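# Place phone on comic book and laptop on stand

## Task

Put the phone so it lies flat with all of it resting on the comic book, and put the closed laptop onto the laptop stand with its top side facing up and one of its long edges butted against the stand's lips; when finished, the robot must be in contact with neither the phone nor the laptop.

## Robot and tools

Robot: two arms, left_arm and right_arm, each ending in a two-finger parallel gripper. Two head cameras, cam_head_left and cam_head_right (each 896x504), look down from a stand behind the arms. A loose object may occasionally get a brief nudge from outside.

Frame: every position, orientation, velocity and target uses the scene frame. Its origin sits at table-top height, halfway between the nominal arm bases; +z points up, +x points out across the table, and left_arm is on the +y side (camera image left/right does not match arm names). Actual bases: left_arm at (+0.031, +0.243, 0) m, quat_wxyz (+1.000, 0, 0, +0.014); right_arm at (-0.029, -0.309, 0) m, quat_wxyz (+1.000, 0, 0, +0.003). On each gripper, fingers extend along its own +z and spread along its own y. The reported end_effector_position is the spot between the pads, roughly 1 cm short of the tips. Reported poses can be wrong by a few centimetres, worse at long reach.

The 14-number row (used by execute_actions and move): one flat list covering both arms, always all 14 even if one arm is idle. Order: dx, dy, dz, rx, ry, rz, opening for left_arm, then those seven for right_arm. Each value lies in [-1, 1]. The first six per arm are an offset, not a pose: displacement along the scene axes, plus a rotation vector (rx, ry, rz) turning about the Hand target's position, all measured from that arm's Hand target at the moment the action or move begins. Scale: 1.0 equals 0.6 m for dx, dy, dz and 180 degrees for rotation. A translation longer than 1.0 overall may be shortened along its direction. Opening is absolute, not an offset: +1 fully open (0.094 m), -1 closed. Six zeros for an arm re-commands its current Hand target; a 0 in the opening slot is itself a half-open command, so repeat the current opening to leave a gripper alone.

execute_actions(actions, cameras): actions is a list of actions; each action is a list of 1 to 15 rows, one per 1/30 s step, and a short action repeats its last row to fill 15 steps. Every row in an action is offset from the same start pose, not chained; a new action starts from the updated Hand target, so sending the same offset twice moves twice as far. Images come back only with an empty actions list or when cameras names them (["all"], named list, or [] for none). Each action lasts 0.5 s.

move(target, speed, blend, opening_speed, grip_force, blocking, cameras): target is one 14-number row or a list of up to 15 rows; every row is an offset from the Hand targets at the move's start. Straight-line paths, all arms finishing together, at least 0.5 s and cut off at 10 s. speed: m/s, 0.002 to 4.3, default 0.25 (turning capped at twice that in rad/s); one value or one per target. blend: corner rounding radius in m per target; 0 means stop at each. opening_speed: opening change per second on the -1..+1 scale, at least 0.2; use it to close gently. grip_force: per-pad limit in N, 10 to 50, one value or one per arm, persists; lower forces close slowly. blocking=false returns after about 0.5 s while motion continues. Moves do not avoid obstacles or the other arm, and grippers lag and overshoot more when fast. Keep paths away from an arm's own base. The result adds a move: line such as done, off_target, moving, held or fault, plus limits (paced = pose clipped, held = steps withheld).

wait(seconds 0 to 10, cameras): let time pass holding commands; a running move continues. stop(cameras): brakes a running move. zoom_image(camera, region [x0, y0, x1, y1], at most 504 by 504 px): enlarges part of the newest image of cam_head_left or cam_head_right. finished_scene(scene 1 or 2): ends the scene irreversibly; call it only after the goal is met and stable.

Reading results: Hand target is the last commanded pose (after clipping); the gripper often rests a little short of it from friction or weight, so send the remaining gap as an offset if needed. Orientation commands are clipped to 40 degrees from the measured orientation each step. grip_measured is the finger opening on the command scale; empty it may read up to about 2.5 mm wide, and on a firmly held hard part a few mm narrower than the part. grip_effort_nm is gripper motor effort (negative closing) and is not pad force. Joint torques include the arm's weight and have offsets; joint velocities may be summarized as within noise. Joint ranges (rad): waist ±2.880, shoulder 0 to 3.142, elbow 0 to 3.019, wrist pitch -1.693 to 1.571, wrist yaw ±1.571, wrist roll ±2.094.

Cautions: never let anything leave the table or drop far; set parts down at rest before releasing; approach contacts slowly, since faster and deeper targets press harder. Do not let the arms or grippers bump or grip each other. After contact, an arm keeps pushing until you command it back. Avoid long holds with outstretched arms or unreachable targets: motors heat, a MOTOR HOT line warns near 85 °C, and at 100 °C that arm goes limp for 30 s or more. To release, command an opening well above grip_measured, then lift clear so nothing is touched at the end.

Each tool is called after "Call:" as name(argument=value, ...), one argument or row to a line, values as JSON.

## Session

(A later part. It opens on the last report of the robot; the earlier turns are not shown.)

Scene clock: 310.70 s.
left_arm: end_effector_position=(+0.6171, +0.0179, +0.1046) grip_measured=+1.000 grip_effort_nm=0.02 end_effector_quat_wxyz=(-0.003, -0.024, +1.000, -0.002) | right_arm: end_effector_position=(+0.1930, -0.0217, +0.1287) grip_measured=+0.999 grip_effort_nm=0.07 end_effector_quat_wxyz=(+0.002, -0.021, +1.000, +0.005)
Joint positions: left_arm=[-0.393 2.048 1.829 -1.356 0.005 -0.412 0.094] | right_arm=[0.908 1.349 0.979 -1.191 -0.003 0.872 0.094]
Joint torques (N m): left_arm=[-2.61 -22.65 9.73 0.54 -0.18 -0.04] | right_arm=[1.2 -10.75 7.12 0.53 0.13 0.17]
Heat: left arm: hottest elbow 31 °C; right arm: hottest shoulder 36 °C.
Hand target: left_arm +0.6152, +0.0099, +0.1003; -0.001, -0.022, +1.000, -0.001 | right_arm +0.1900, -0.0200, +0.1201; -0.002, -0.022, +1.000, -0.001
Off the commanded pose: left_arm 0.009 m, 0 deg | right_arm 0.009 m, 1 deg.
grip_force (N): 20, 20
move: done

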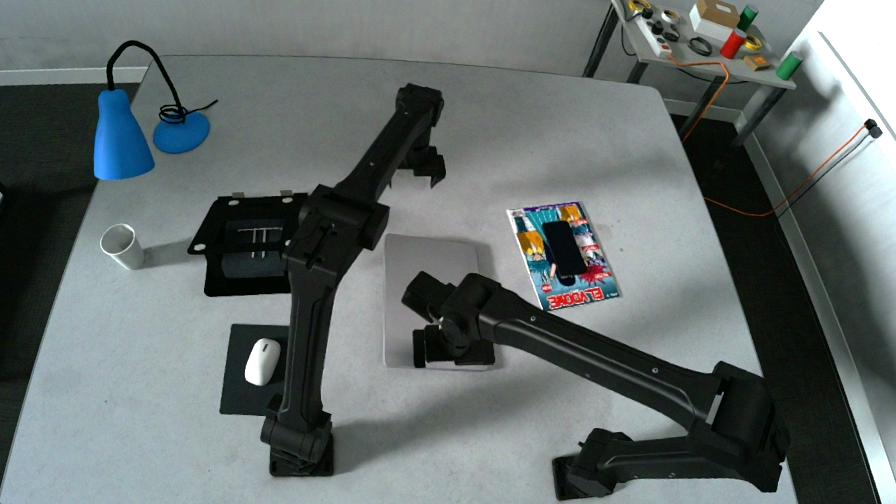

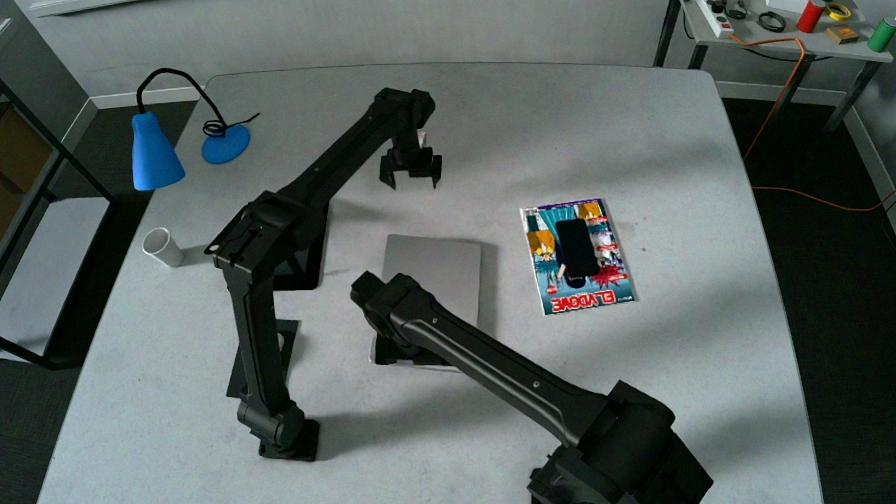

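Call:
move(
  target=[
    [-0.042,-0.06,0,0,0,-0.042,1, -0.020,0.053,0,0,0,-0.042,1],
    [-0.042,-0.06,-0.13,0,0,-0.042,1, -0.020,0.053,-0.15,0,0,-0.042,1],
  ],
  speed=0.15,
  blend=0.01,
  cameras=["all"],
)

Call:
zoom_image(
  camera="cam_head_left",
  region=[370, 150, 510, 290],
)

Call:
zoom_image(
  camera="cam_head_left",
  region=[370, 280, 510, 420],
)

Call:
zoom_image(
  camera="cam_head_right",
  region=[350, 280, 490, 420],
)

Scene clock: 357.30 s.
left_arm: end_effector_position=(+0.5900, -0.0245, +0.0260) grip_measured=+1.000 grip_effort_nm=0.02 end_effector_quat_wxyz=(-0.003, +0.038, +0.999, -0.001) | right_arm: end_effector_position=(+0.1817, +0.0109, +0.0395) grip_measured=+0.999 grip_effort_nm=0.07 end_effector_quat_wxyz=(+0.000, +0.045, +0.999, +0.004)
Joint positions: left_arm=[-0.472 2.095 1.69 -1.171 0.005 -0.367 0.094] | right_arm=[0.984 1.525 0.897 -0.935 -0.004 1.078 0.094]
Joint torques (N m): left_arm=[-1.79 -22.65 9.33 0.81 -0.15 0.12] | right_arm=[1.26 -11.87 6.08 0.65 0.13 0.23]
Heat: left arm: hottest elbow 33 °C; right arm: hottest elbow 35 °C.
Hand target: left_arm +0.5900, -0.0261, +0.0223; -0.001, +0.044, +0.999, -0.001 | right_arm +0.1779, +0.0118, +0.0302; -0.002, +0.044, +0.999, +0.000
Off the commanded pose: left_arm 0.004 m, 1 deg | right_arm 0.010 m, 1 deg.
grip_force (N): 20, 20
move: done

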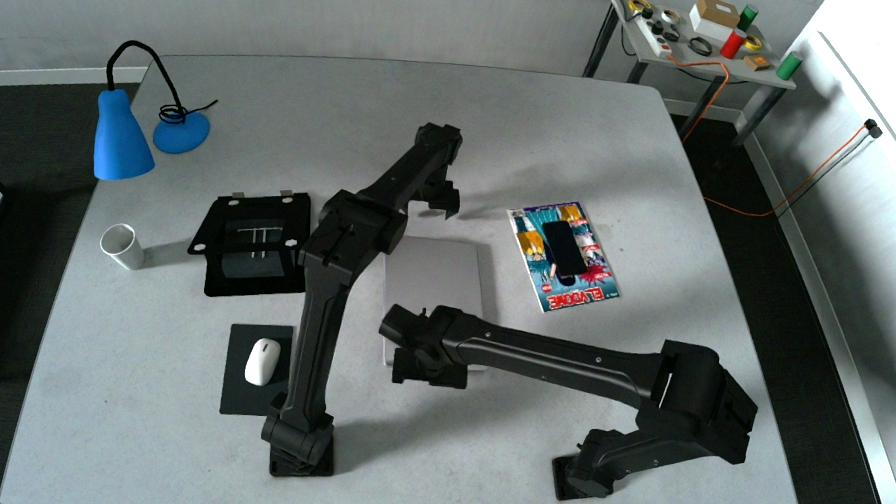

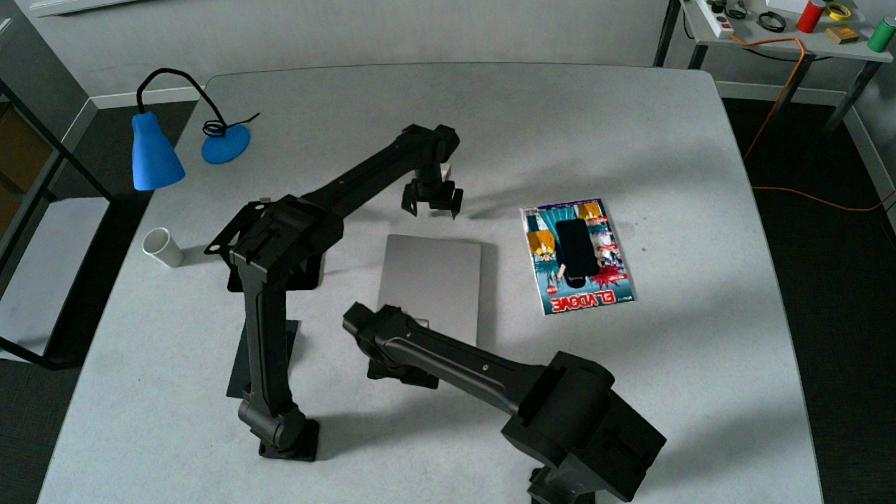

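Scaled by 3.600.

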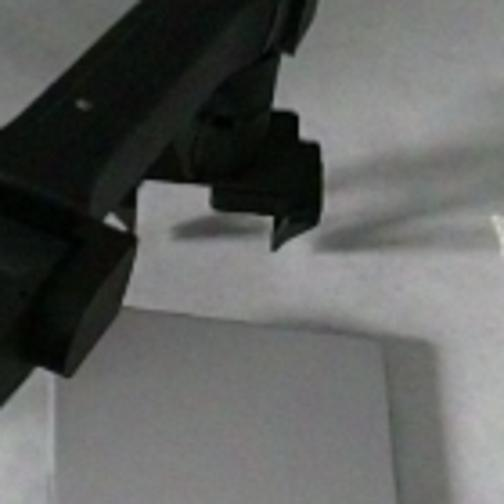

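Scaled by 3.600.

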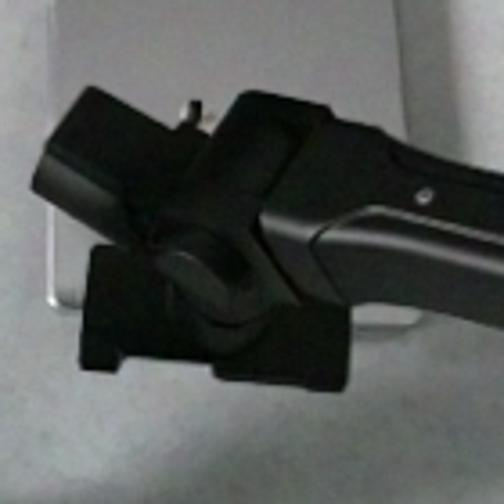

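Scaled by 3.600.

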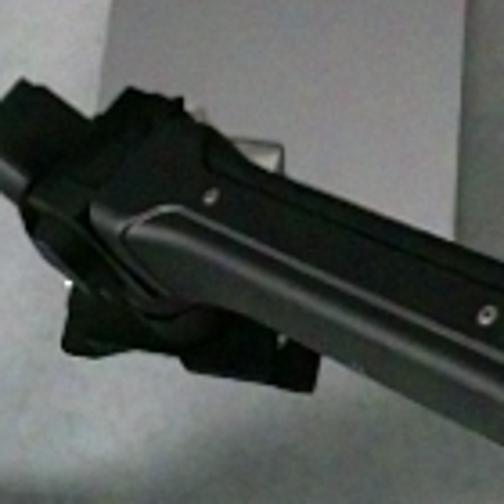

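Call:
move(
  target=[-0.035,-0.016,-0.015,0,0,0,1, 0.01,-0.027,-0.035,0,0,0,1],
  speed=0.08,
  cameras=["cam_head_left"],
)

Call:
zoom_image(
  camera="cam_head_left",
  region=[370, 150, 510, 290],
)

Call:
zoom_image(
  camera="cam_head_left",
  region=[370, 280, 510, 420],
)

Scene clock: 363.60 s.
left_arm: end_effector_position=(+0.5780, -0.0292, +0.0146) grip_measured=+1.000 grip_effort_nm=0.02 end_effector_quat_wxyz=(-0.001, +0.040, +0.999, -0.001) | right_arm: end_effector_position=(+0.1789, +0.0042, +0.0233) grip_measured=+0.999 grip_effort_nm=0.07 end_effector_quat_wxyz=(+0.003, +0.032, +0.999, +0.011)
Joint positions: left_arm=[-0.488 2.083 1.637 -1.125 0.003 -0.379 0.094] | right_arm=[0.979 1.53 0.849 -0.869 -0.007 1.048 0.094]
Joint torques (N m): left_arm=[-2.78 -23.41 7.46 0.8 -0.03 -0.08] | right_arm=[-1.14 -10.75 5.56 0.73 0.23 0.16]
Heat: left arm: hottest elbow 33 °C; right arm: hottest elbow 35 °C.
Hand target: left_arm +0.5689, -0.0356, +0.0133; -0.001, +0.044, +0.999, -0.001 | right_arm +0.1839, -0.0044, +0.0091; -0.002, +0.044, +0.999, +0.000
Off the commanded pose: left_arm 0.011 m, 0 deg | right_arm 0.017 m, 2 deg.
grip_force (N): 20, 20
move: off_target (left_arm, right_arm)
Images, in order (width x height): cam_head_left 896x504.

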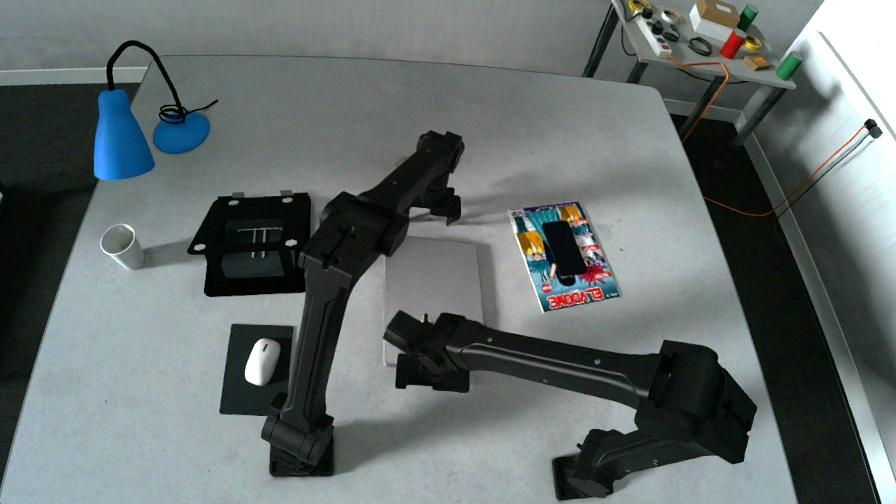

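Scaled by 3.600.

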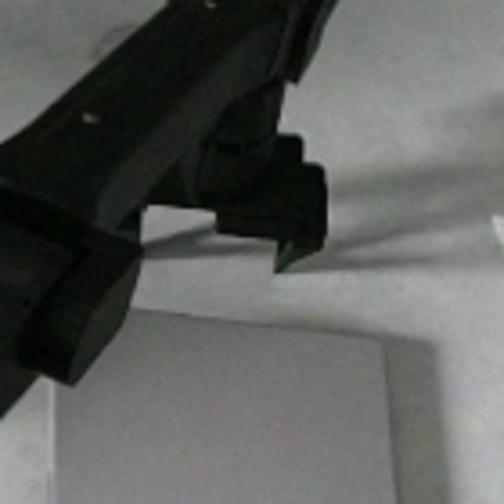

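Scaled by 3.600.

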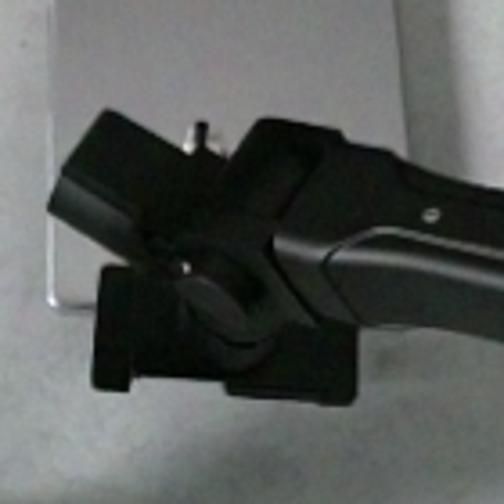

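Call:
move(
  target=[-0.045,-0.008,0.005,0,0,0,1, 0.03,-0.012,0.004,0,0,0,1],
  speed=0.06,
  cameras=["cam_head_left"],
)

Call:
zoom_image(
  camera="cam_head_left",
  region=[370, 150, 510, 290],
)

Call:
zoom_image(
  camera="cam_head_left",
  region=[370, 280, 510, 420],
)

Scene clock: 367.70 s.
left_arm: end_effector_position=(+0.5501, -0.0336, +0.0144) grip_measured=+1.000 grip_effort_nm=0.02 end_effector_quat_wxyz=(-0.003, +0.039, +0.999, +0.000) | right_arm: end_effector_position=(+0.1853, -0.0002, +0.0230) grip_measured=+0.999 grip_effort_nm=0.05 end_effector_quat_wxyz=(-0.004, +0.010, +1.000, +0.015)
Joint positions: left_arm=[-0.516 2.033 1.551 -1.096 0.002 -0.409 0.094] | right_arm=[0.95 1.531 0.849 -0.869 -0.024 0.976 0.094]
Joint torques (N m): left_arm=[-2.78 -23.12 7.47 0.59 -0.04 -0.03] | right_arm=[-2.55 -10.58 6.65 0.4 0.8 0.39]
Heat: left arm: hottest elbow 33 °C; right arm: hottest elbow 35 °C.
Hand target: left_arm +0.5420, -0.0405, +0.0164; -0.001, +0.044, +0.999, -0.001 | right_arm +0.2020, -0.0116, +0.0116; -0.002, +0.044, +0.999, +0.000
Off the commanded pose: left_arm 0.011 m, 1 deg | right_arm 0.023 m, 4 deg.
grip_force (N): 20, 20
move: off_target (left_arm, right_arm)
Images, in order (width x height): cam_head_left 896x504.

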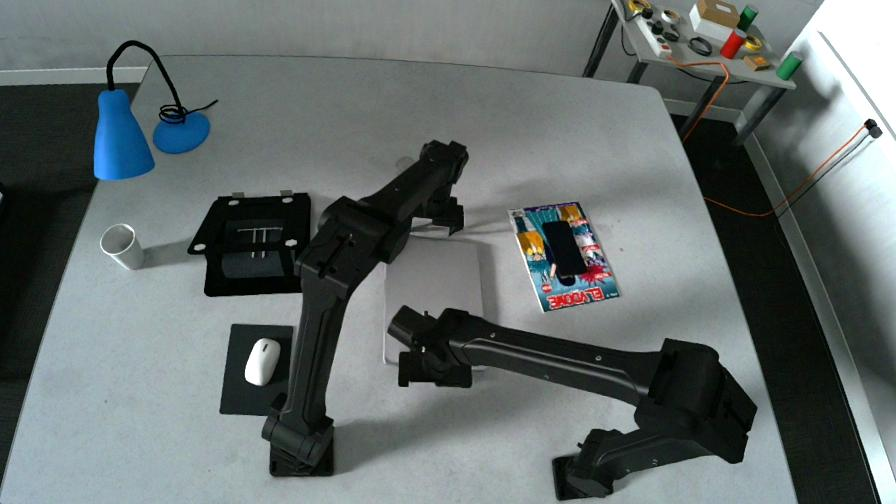

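Scaled by 3.600.

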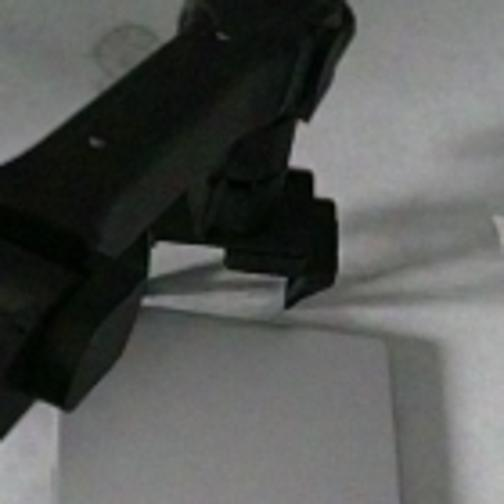

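Scaled by 3.600.

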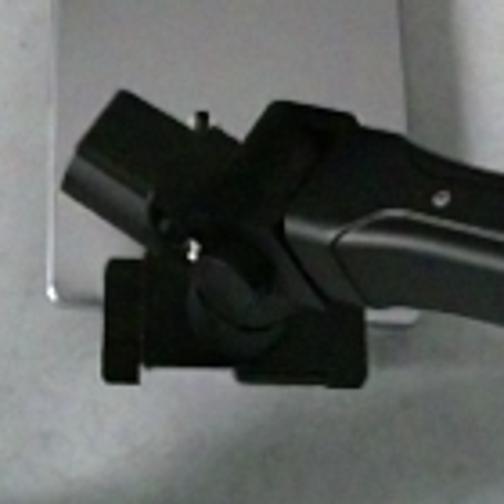

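Call:
move(
  target=[-0.015,-0.002,0.003,0,0,0,1, 0.035,-0.003,0.0,0,0,0,1],
  speed=0.06,
  cameras=["cam_head_left"],
)

Call:
zoom_image(
  camera="cam_head_left",
  region=[370, 150, 510, 290],
)

Call:
zoom_image(
  camera="cam_head_left",
  region=[370, 280, 510, 420],
)

Scene clock: 373.97 s.
left_arm: end_effector_position=(+0.5433, -0.0347, +0.0146) grip_measured=+1.000 grip_effort_nm=0.02 end_effector_quat_wxyz=(-0.002, +0.039, +0.999, +0.000) | right_arm: end_effector_position=(+0.1962, -0.0102, +0.0176) grip_measured=+0.999 grip_effort_nm=0.05 end_effector_quat_wxyz=(-0.010, +0.004, +1.000, +0.010)
Joint positions: left_arm=[-0.523 2.018 1.528 -1.084 0.002 -0.416 0.094] | right_arm=[0.908 1.546 0.849 -0.87 -0.029 0.922 0.094]
Joint torques (N m): left_arm=[-3.02 -22.3 7.1 0.58 0.01 -0.07] | right_arm=[-2.78 -9.76 8.85 0.21 0.96 0.49]
Heat: left arm: hottest elbow 32 °C; right arm: hottest elbow 35 °C.
Hand target: left_arm +0.5331, -0.0416, +0.0181; -0.001, +0.044, +0.999, -0.001 | right_arm +0.2229, -0.0134, +0.0116; -0.002, +0.044, +0.999, +0.000
Off the commanded pose: left_arm 0.013 m, 1 deg | right_arm 0.028 m, 5 deg.
grip_force (N): 20, 20
move: off_target (left_arm, right_arm)
Images, in order (width x height): cam_head_left 896x504.

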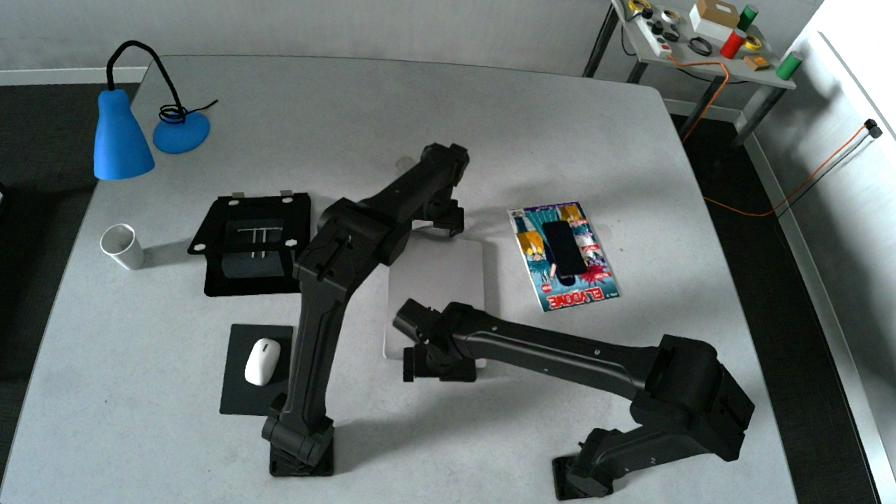

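Scaled by 3.600.

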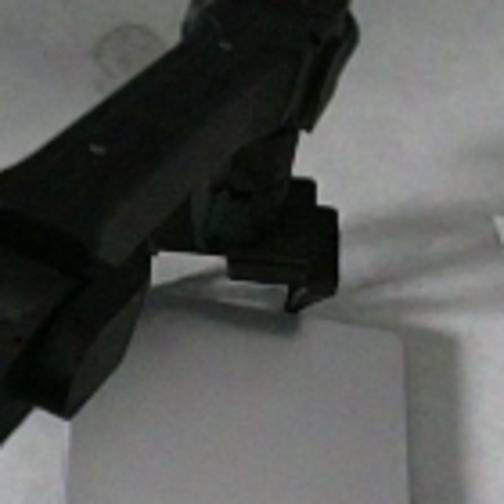

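Scaled by 3.600.

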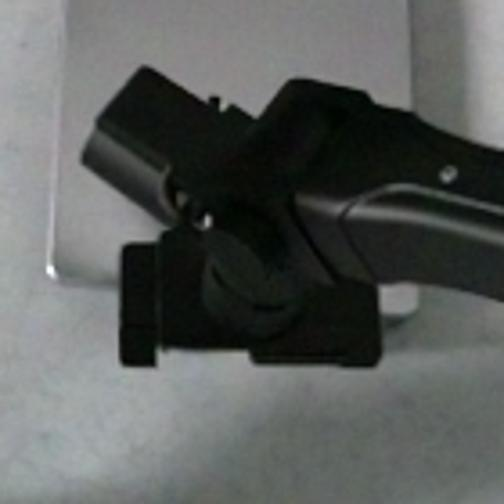

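Call:
move(
  target=[-0.05,0.0,0.004,0,0,-0.006,1, 0.02,0.012,0.0,0,0,-0.03,1],
  speed=0.05,
  cameras=["cam_head_left"],
)

Call:
zoom_image(
  camera="cam_head_left",
  region=[370, 150, 510, 290],
)

Call:
zoom_image(
  camera="cam_head_left",
  region=[370, 280, 510, 420],
)

Scene clock: 381.90 s.
left_arm: end_effector_position=(+0.5357, -0.0323, +0.0268) grip_measured=+1.000 grip_effort_nm=0.02 end_effector_quat_wxyz=(+0.026, +0.052, +0.998, -0.007) | right_arm: end_effector_position=(+0.1945, -0.0091, +0.0162) grip_measured=+0.999 grip_effort_nm=0.05 end_effector_quat_wxyz=(-0.022, +0.022, +0.999, +0.006)
Joint positions: left_arm=[-0.53 1.953 1.457 -1.021 -0.01 -0.397 0.094] | right_arm=[0.907 1.561 0.861 -0.888 -0.043 0.957 0.094]
Joint torques (N m): left_arm=[-5.13 -21.36 5.38 -0.58 0.37 -0.32] | right_arm=[-3.49 -9.35 10.33 0.53 1.39 0.86]
Motor temperatures (°C): left_arm=[23 31 32 24 27 24 26] | right_arm=[27 34 35 25 25 23 25]
Heat: left arm: hottest elbow 32 °C; right arm: hottest elbow 35 °C.
Hand target: left_arm +0.5030, -0.0416, +0.0205; -0.001, +0.053, +0.999, -0.001 | right_arm +0.2350, -0.0062, +0.0116; -0.002, +0.091, +0.996, +0.000
Off the commanded pose: left_arm 0.035 m, 3 deg | right_arm 0.041 m, 8 deg.
grip_force (N): 20, 20
move: off_target (left_arm, right_arm)
Images, in order (width x height): cam_head_left 896x504.

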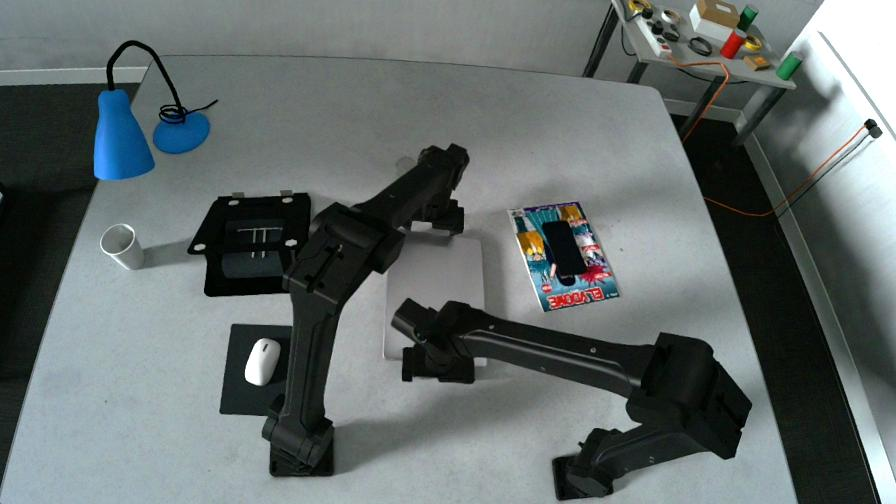

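Scaled by 3.600.

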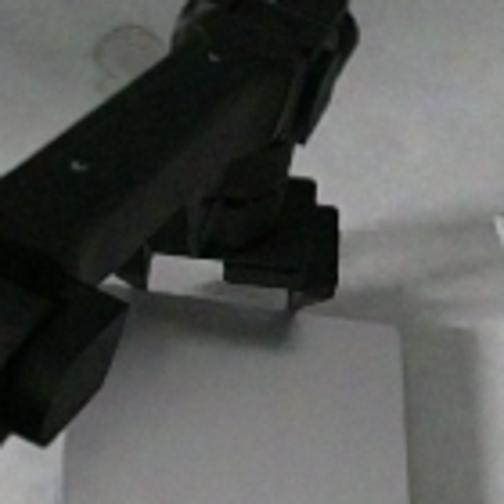

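Scaled by 3.600.

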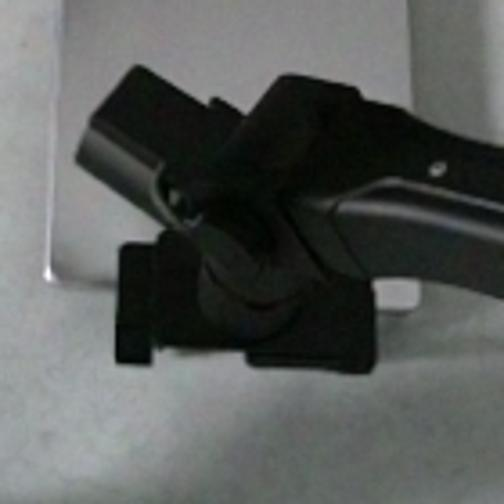

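Call:
move(
  target=[-0.01,0.0,0.07,0,0,0,1, 0.015,0.0,0.11,0,0,0,1],
  speed=0.05,
  cameras=["all"],
)

Call:
zoom_image(
  camera="cam_head_left",
  region=[360, 180, 530, 420],
)

Call:
zoom_image(
  camera="cam_head_right",
  region=[340, 180, 510, 420],
)

Scene clock: 386.97 s.
left_arm: end_effector_position=(+0.5214, -0.0346, +0.0571) grip_measured=+1.000 grip_effort_nm=0.02 end_effector_quat_wxyz=(+0.022, +0.057, +0.998, -0.005) | right_arm: end_effector_position=(+0.2040, -0.0265, +0.0500) grip_measured=+0.999 grip_effort_nm=0.05 end_effector_quat_wxyz=(-0.041, +0.057, +0.997, -0.035)
Joint positions: left_arm=[-0.546 1.897 1.457 -1.088 -0.011 -0.402 0.094] | right_arm=[0.867 1.536 0.938 -1.078 -0.023 0.985 0.094]
Joint torques (N m): left_arm=[-3.37 -20.66 8.13 -1.33 0.45 -0.33] | right_arm=[-1.9 -14.74 12.1 0.09 0.76 0.49]
Heat: left arm: hottest elbow 32 °C; right arm: hottest elbow 36 °C.
Hand target: left_arm +0.4969, -0.0416, +0.0625; -0.001, +0.053, +0.999, -0.001 | right_arm +0.2439, -0.0062, +0.0776; -0.002, +0.091, +0.996, +0.000
Off the commanded pose: left_arm 0.026 m, 3 deg | right_arm 0.053 m, 7 deg.
grip_force (N): 20, 20
move: off_target (left_arm, right_arm)

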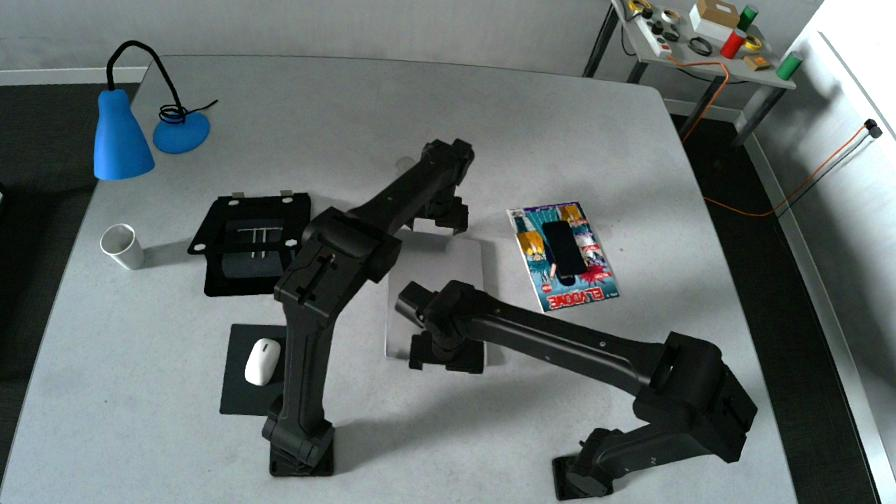

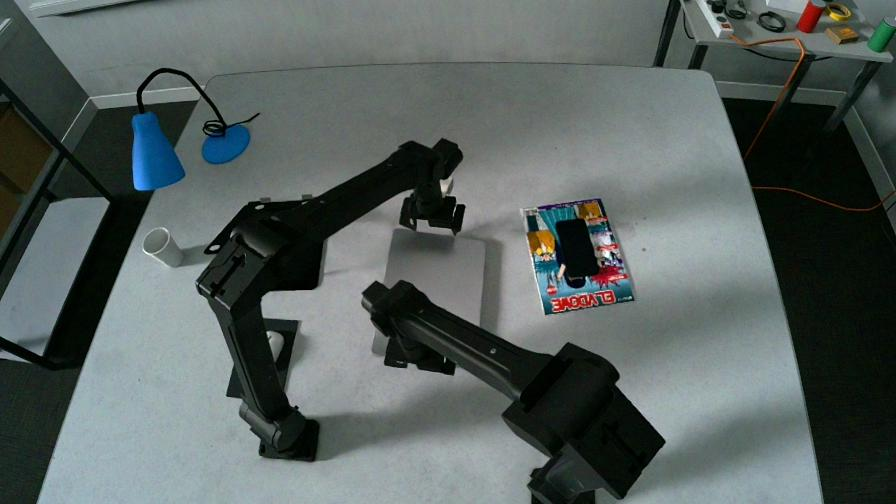

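Scaled by 2.100.

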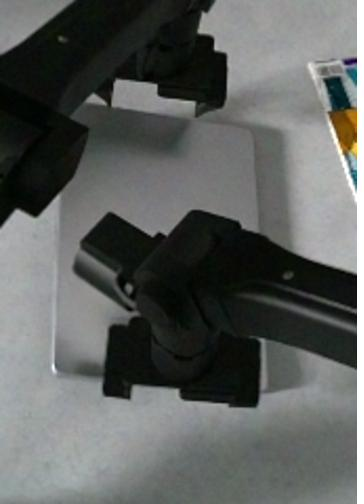

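Scaled by 2.100.

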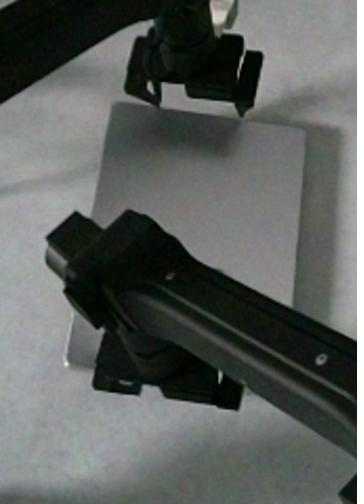

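Call:
move(
  target=[
    [0.09,0.015,-0.03,0,0.083,0,1, -0.115,0.01,0.0,0,-0.083,0,1],
    [0.09,0.015,-0.075,0,0.083,0,1, -0.115,0.01,-0.115,0,-0.083,0,1],
  ],
  speed=0.08,
  cameras=["all"],
)

Call:
zoom_image(
  camera="cam_head_left",
  region=[360, 180, 530, 420],
)

Call:
zoom_image(
  camera="cam_head_right",
  region=[340, 180, 510, 420],
)

Scene clock: 400.33 s.
left_arm: end_effector_position=(+0.5359, -0.0295, +0.0162) grip_measured=+1.000 grip_effort_nm=0.02 end_effector_quat_wxyz=(-0.146, +0.050, +0.988, -0.001) | right_arm: end_effector_position=(+0.1805, +0.0013, +0.0186) grip_measured=+0.999 grip_effort_nm=0.05 end_effector_quat_wxyz=(+0.131, +0.093, +0.987, +0.019)
Joint positions: left_arm=[-0.487 2.162 1.749 -1.427 0.117 -0.34 0.094] | right_arm=[1.079 1.477 0.749 -0.706 0.227 1.257 0.094]
Joint torques (N m): left_arm=[-1.55 -22.18 12.16 0.4 -0.03 0.09] | right_arm=[1.44 -10.34 5.64 0.76 0.3 0.21]
Heat: left arm: hottest elbow 32 °C; right arm: hottest elbow 37 °C.
Hand target: left_arm +0.5510, -0.0327, +0.0176; -0.131, +0.053, +0.990, -0.008 | right_arm +0.1750, -0.0002, +0.0086; +0.128, +0.090, +0.988, +0.011
Off the commanded pose: left_arm 0.015 m, 2 deg | right_arm 0.012 m, 1 deg.
grip_force (N): 20, 20
move: off_target (left_arm, right_arm)

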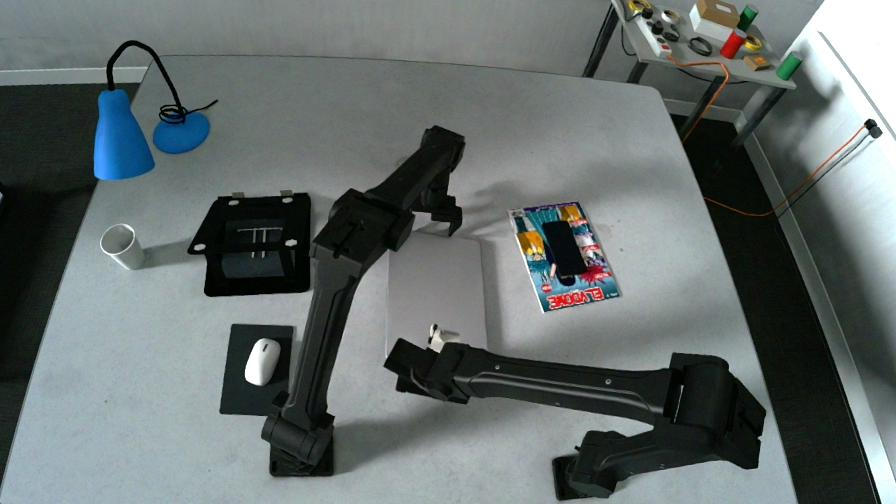

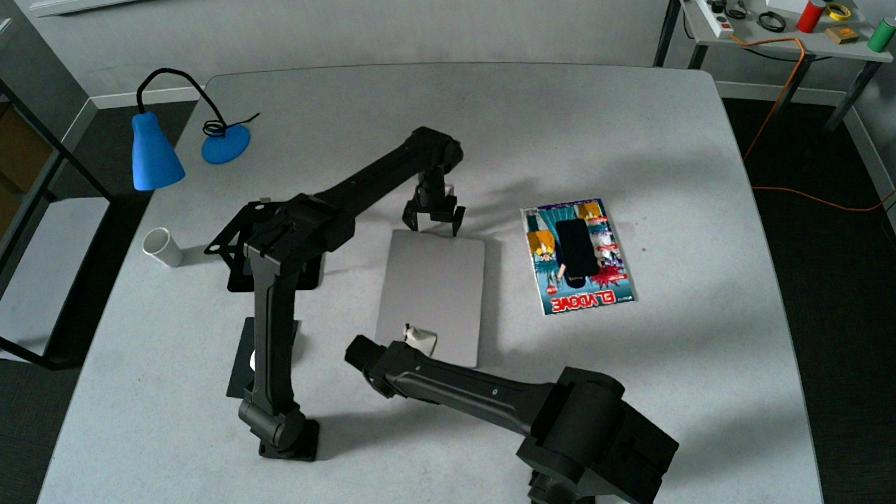

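Scaled by 2.100.

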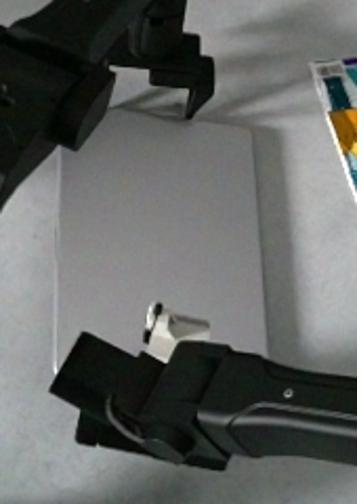

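Scaled by 2.100.

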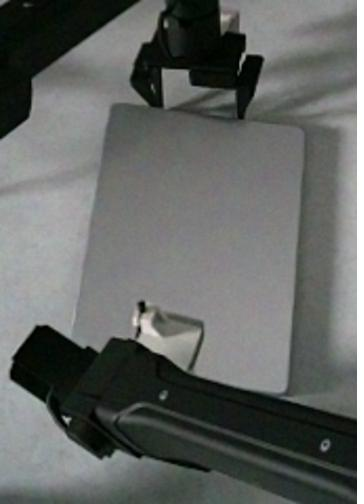

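Call:
move(
  target=[-0.05,0.0,0.0,0,0,0,1, 0.075,0.0,0.01,0,0,0,1],
  speed=0.06,
  cameras=["all"],
)

Call:
zoom_image(
  camera="cam_head_left",
  region=[360, 180, 530, 420],
)

Call:
zoom_image(
  camera="cam_head_right",
  region=[340, 180, 510, 420],
)

Scene clock: 405.47 s.
left_arm: end_effector_position=(+0.5339, -0.0285, +0.0160) grip_measured=+1.000 grip_effort_nm=0.02 end_effector_quat_wxyz=(-0.124, +0.045, +0.991, -0.010) | right_arm: end_effector_position=(+0.1955, -0.0111, +0.0123) grip_measured=+0.999 grip_effort_nm=0.05 end_effector_quat_wxyz=(+0.119, +0.066, +0.991, +0.006)
Joint positions: left_arm=[-0.487 2.125 1.692 -1.36 0.117 -0.355 0.094] | right_arm=[1.017 1.494 0.751 -0.705 0.205 1.142 0.094]
Joint torques (N m): left_arm=[-2.67 -23.82 6.52 -0.2 0.17 0.09] | right_arm=[-1.9 -9.29 9.81 0.62 0.56 0.3]
Heat: left arm: hottest elbow 32 °C; right arm: hottest elbow 37 °C.
Hand target: left_arm +0.5210, -0.0326, +0.0175; -0.131, +0.053, +0.990, -0.008 | right_arm +0.2201, -0.0001, +0.0147; +0.128, +0.090, +0.988, +0.012
Off the commanded pose: left_arm 0.014 m, 1 deg | right_arm 0.027 m, 3 deg.
grip_force (N): 20, 20
move: off_target (left_arm, right_arm)

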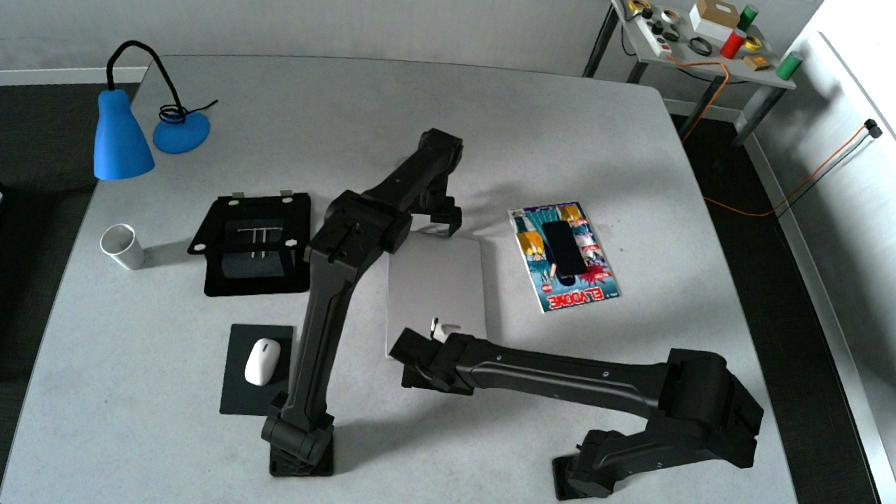

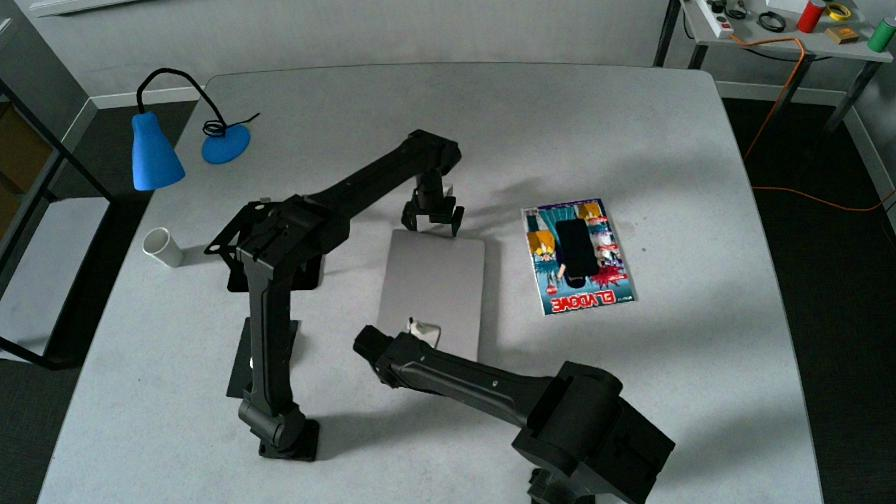

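Scaled by 2.100.

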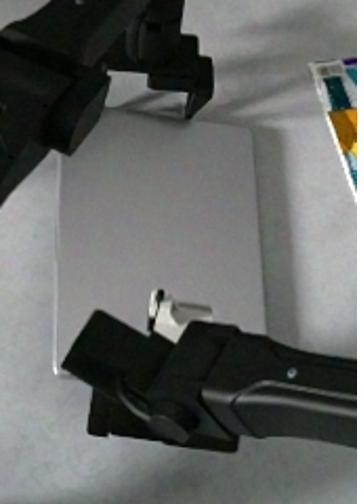

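Scaled by 2.100.

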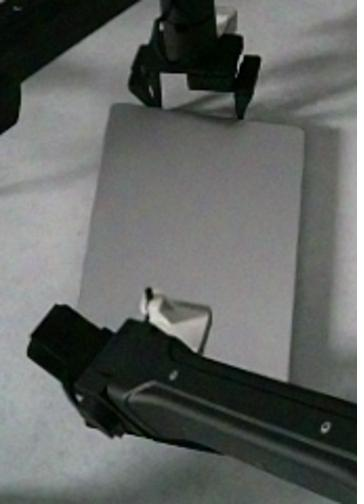

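Call:
move(
  target=[-0.06,0.01,0.005,0,0,0,1, 0.06,0.02,0.01,0,0,0,1],
  speed=0.06,
)

Scene clock: 408.37 s.
left_arm: end_effector_position=(+0.5312, -0.0267, +0.0233) grip_measured=+1.000 grip_effort_nm=0.02 end_effector_quat_wxyz=(-0.082, +0.051, +0.995, -0.026) | right_arm: end_effector_position=(+0.2021, -0.0048, +0.0136) grip_measured=+0.999 grip_effort_nm=0.05 end_effector_quat_wxyz=(+0.098, +0.023, +0.995, -0.003)
Joint positions: left_arm=[-0.487 2.05 1.598 -1.248 0.113 -0.349 0.094] | right_arm=[0.995 1.523 0.796 -0.745 0.17 1.039 0.094]
Joint torques (N m): left_arm=[-4.13 -22.71 3.62 -2.35 0.33 -0.17] | right_arm=[-4.31 -8.88 12.29 1.17 1.41 0.67]
Heat: left arm: hottest elbow 32 °C; right arm: hottest elbow 37 °C.
Hand target: left_arm +0.4849, -0.0266, +0.0205; -0.131, +0.053, +0.990, -0.008 | right_arm +0.2560, +0.0118, +0.0206; +0.128, +0.090, +0.988, +0.011
Off the commanded pose: left_arm 0.046 m, 6 deg | right_arm 0.057 m, 9 deg.
grip_force (N): 20, 20
move: off_target (left_arm, right_arm)

Call:
move(
  target=[-0.06,0.01,0.01,0,0.03,0,1, 0.06,0.02,0.02,0,-0.03,-0.02,1],
  speed=0.06,
  cameras=["all"],
)

Call:
zoom_image(
  camera="cam_head_left",
  region=[360, 180, 530, 420],
)

Call:
zoom_image(
  camera="cam_head_right",
  region=[340, 180, 510, 420],
)

Scene clock: 412.67 s.
left_arm: end_effector_position=(+0.5272, -0.0285, +0.0307) grip_measured=+1.000 grip_effort_nm=0.02 end_effector_quat_wxyz=(-0.082, +0.063, +0.994, -0.038) | right_arm: end_effector_position=(+0.2078, -0.0047, +0.0158) grip_measured=+0.999 grip_effort_nm=0.05 end_effector_quat_wxyz=(+0.108, +0.008, +0.994, -0.015)
Joint positions: left_arm=[-0.487 2.03 1.585 -1.248 0.133 -0.324 0.094] | right_arm=[0.995 1.532 0.811 -0.758 0.198 1.007 0.094]
Joint torques (N m): left_arm=[-4.54 -23.71 1.35 -4.92 1.1 -0.39] | right_arm=[-5.71 -8.76 14.76 2.04 3.09 1.24]
Heat: left arm: hottest elbow 32 °C; right arm: hottest elbow 38 °C.
Hand target: left_arm +0.4489, -0.0206, +0.0266; -0.177, +0.053, +0.983, -0.010 | right_arm +0.2919, +0.0239, +0.0326; +0.174, +0.120, +0.977, +0.012
Off the commanded pose: left_arm 0.079 m, 12 deg | right_arm 0.090 m, 15 deg.
grip_force (N): 20, 20
move: off_target (left_arm, right_arm)

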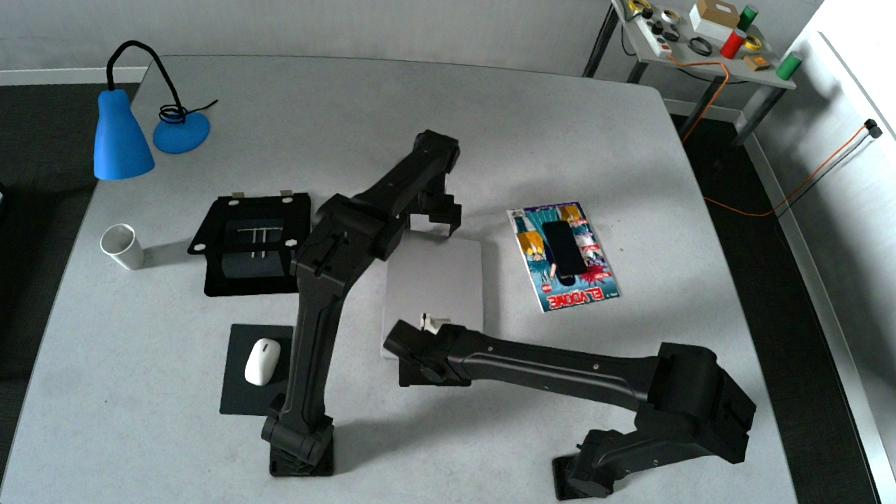

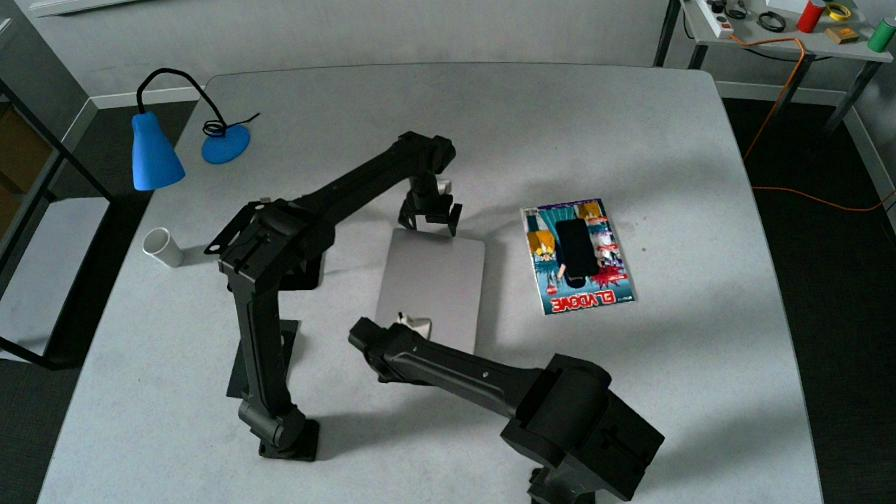

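Scaled by 2.100.

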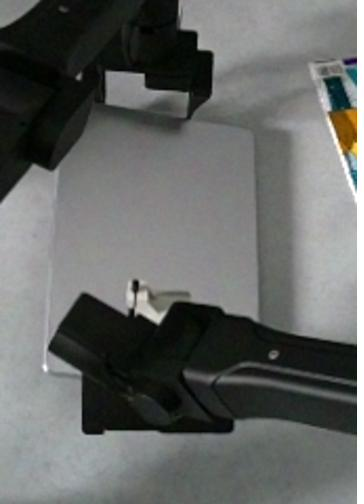

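Scaled by 2.100.

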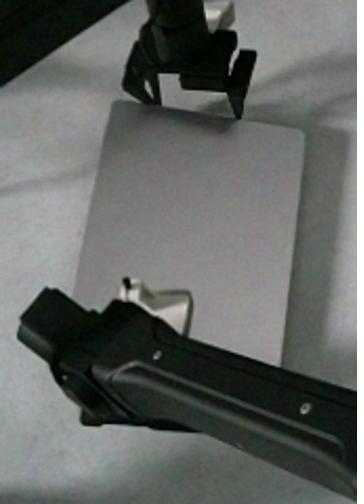

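Call:
move(
  target=[0.0,0.0,-0.04,0,0.0,0,1, 0,0.0,0.0,0,0,0,1],
  speed=0.05,
)

Scene clock: 416.17 s.
left_arm: end_effector_position=(+0.5260, -0.0278, +0.0277) grip_measured=+1.000 grip_effort_nm=0.02 end_effector_quat_wxyz=(-0.080, +0.064, +0.994, -0.038) | right_arm: end_effector_position=(+0.2080, -0.0048, +0.0158) grip_measured=+0.999 grip_effort_nm=0.05 end_effector_quat_wxyz=(+0.108, +0.008, +0.994, -0.015)
Joint positions: left_arm=[-0.487 2.028 1.573 -1.234 0.132 -0.323 0.094] | right_arm=[0.995 1.532 0.811 -0.758 0.2 1.007 0.094]
Joint torques (N m): left_arm=[-3.43 -21.13 0.38 -3.32 1.18 -0.43] | right_arm=[-5.71 -8.76 14.75 2.07 3.04 1.24]
Heat: left arm: hottest shoulder 31 °C; right arm: hottest elbow 39 °C.
Hand target: left_arm +0.4490, -0.0206, +0.0025; -0.177, +0.052, +0.983, -0.010 | right_arm +0.2920, +0.0238, +0.0326; +0.175, +0.121, +0.977, +0.012
Off the commanded pose: left_arm 0.081 m, 12 deg | right_arm 0.090 m, 15 deg.
grip_force (N): 20, 20
move: off_target (left_arm, right_arm)

Call:
move(
  target=[0.0,0.0,0.16,0,0.0,0,1, 0,0.0,0.13,0,0,0,1],
  speed=0.06,
  cameras=["all"],
)

Call:
zoom_image(
  camera="cam_head_left",
  region=[360, 180, 530, 420],
)

Call:
zoom_image(
  camera="cam_head_right",
  region=[340, 180, 510, 420],
)

Scene clock: 422.43 s.
left_arm: end_effector_position=(+0.4551, -0.0212, +0.0863) grip_measured=+1.000 grip_effort_nm=0.01 end_effector_quat_wxyz=(-0.180, +0.055, +0.982, -0.009) | right_arm: end_effector_position=(+0.2823, +0.0083, +0.1042) grip_measured=+0.999 grip_effort_nm=0.04 end_effector_quat_wxyz=(+0.168, +0.117, +0.979, -0.001)
Joint positions: left_arm=[-0.526 1.939 1.562 -1.517 0.168 -0.358 0.094] | right_arm=[0.903 1.488 1.02 -0.925 0.288 1.12 0.094]
Joint torques (N m): left_arm=[-1.44 -22.18 8.14 -0.68 0.2 -0.06] | right_arm=[0.85 -12.51 10.44 0.7 0.23 0.25]
Motor temperatures (°C): left_arm=[23 31 31 24 28 24 26] | right_arm=[27 33 41 25 32 24 25]
Heat: left arm: hottest shoulder 31 °C; right arm: hottest elbow 41 °C.
Hand target: left_arm +0.4490, -0.0206, +0.0985; -0.177, +0.052, +0.983, -0.010 | right_arm +0.2919, +0.0238, +0.1106; +0.175, +0.120, +0.977, +0.012
Off the commanded pose: left_arm 0.014 m, 0 deg | right_arm 0.019 m, 2 deg.
grip_force (N): 20, 20
move: off_target (left_arm, right_arm)

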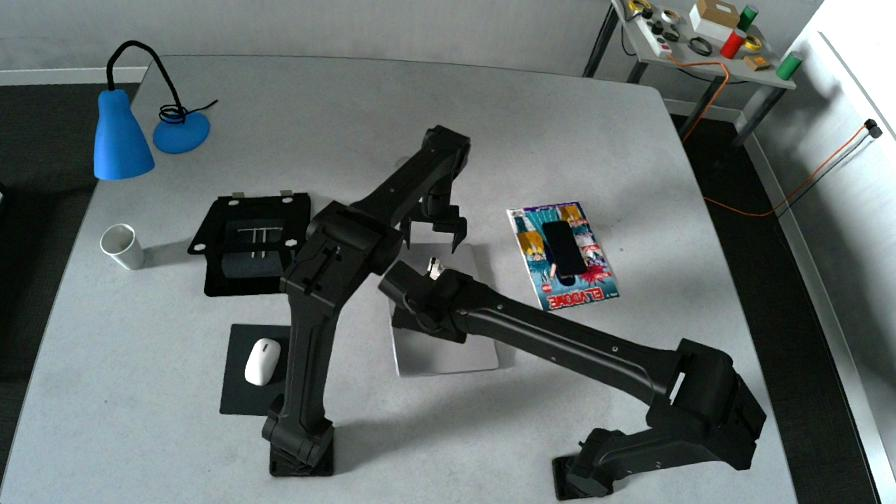

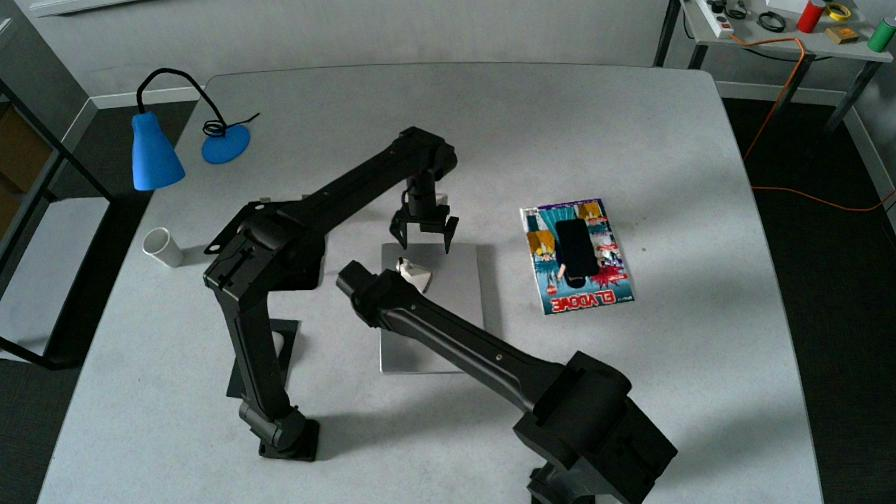

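Scaled by 2.100.

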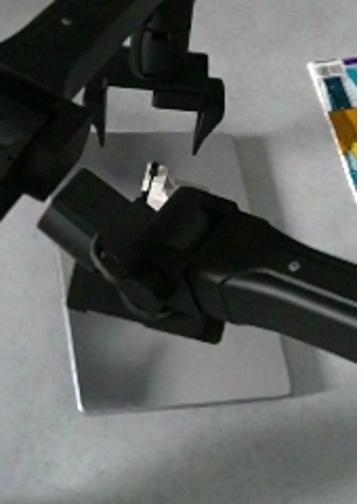

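Scaled by 2.100.

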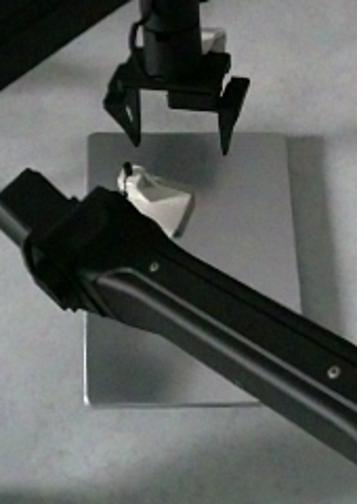

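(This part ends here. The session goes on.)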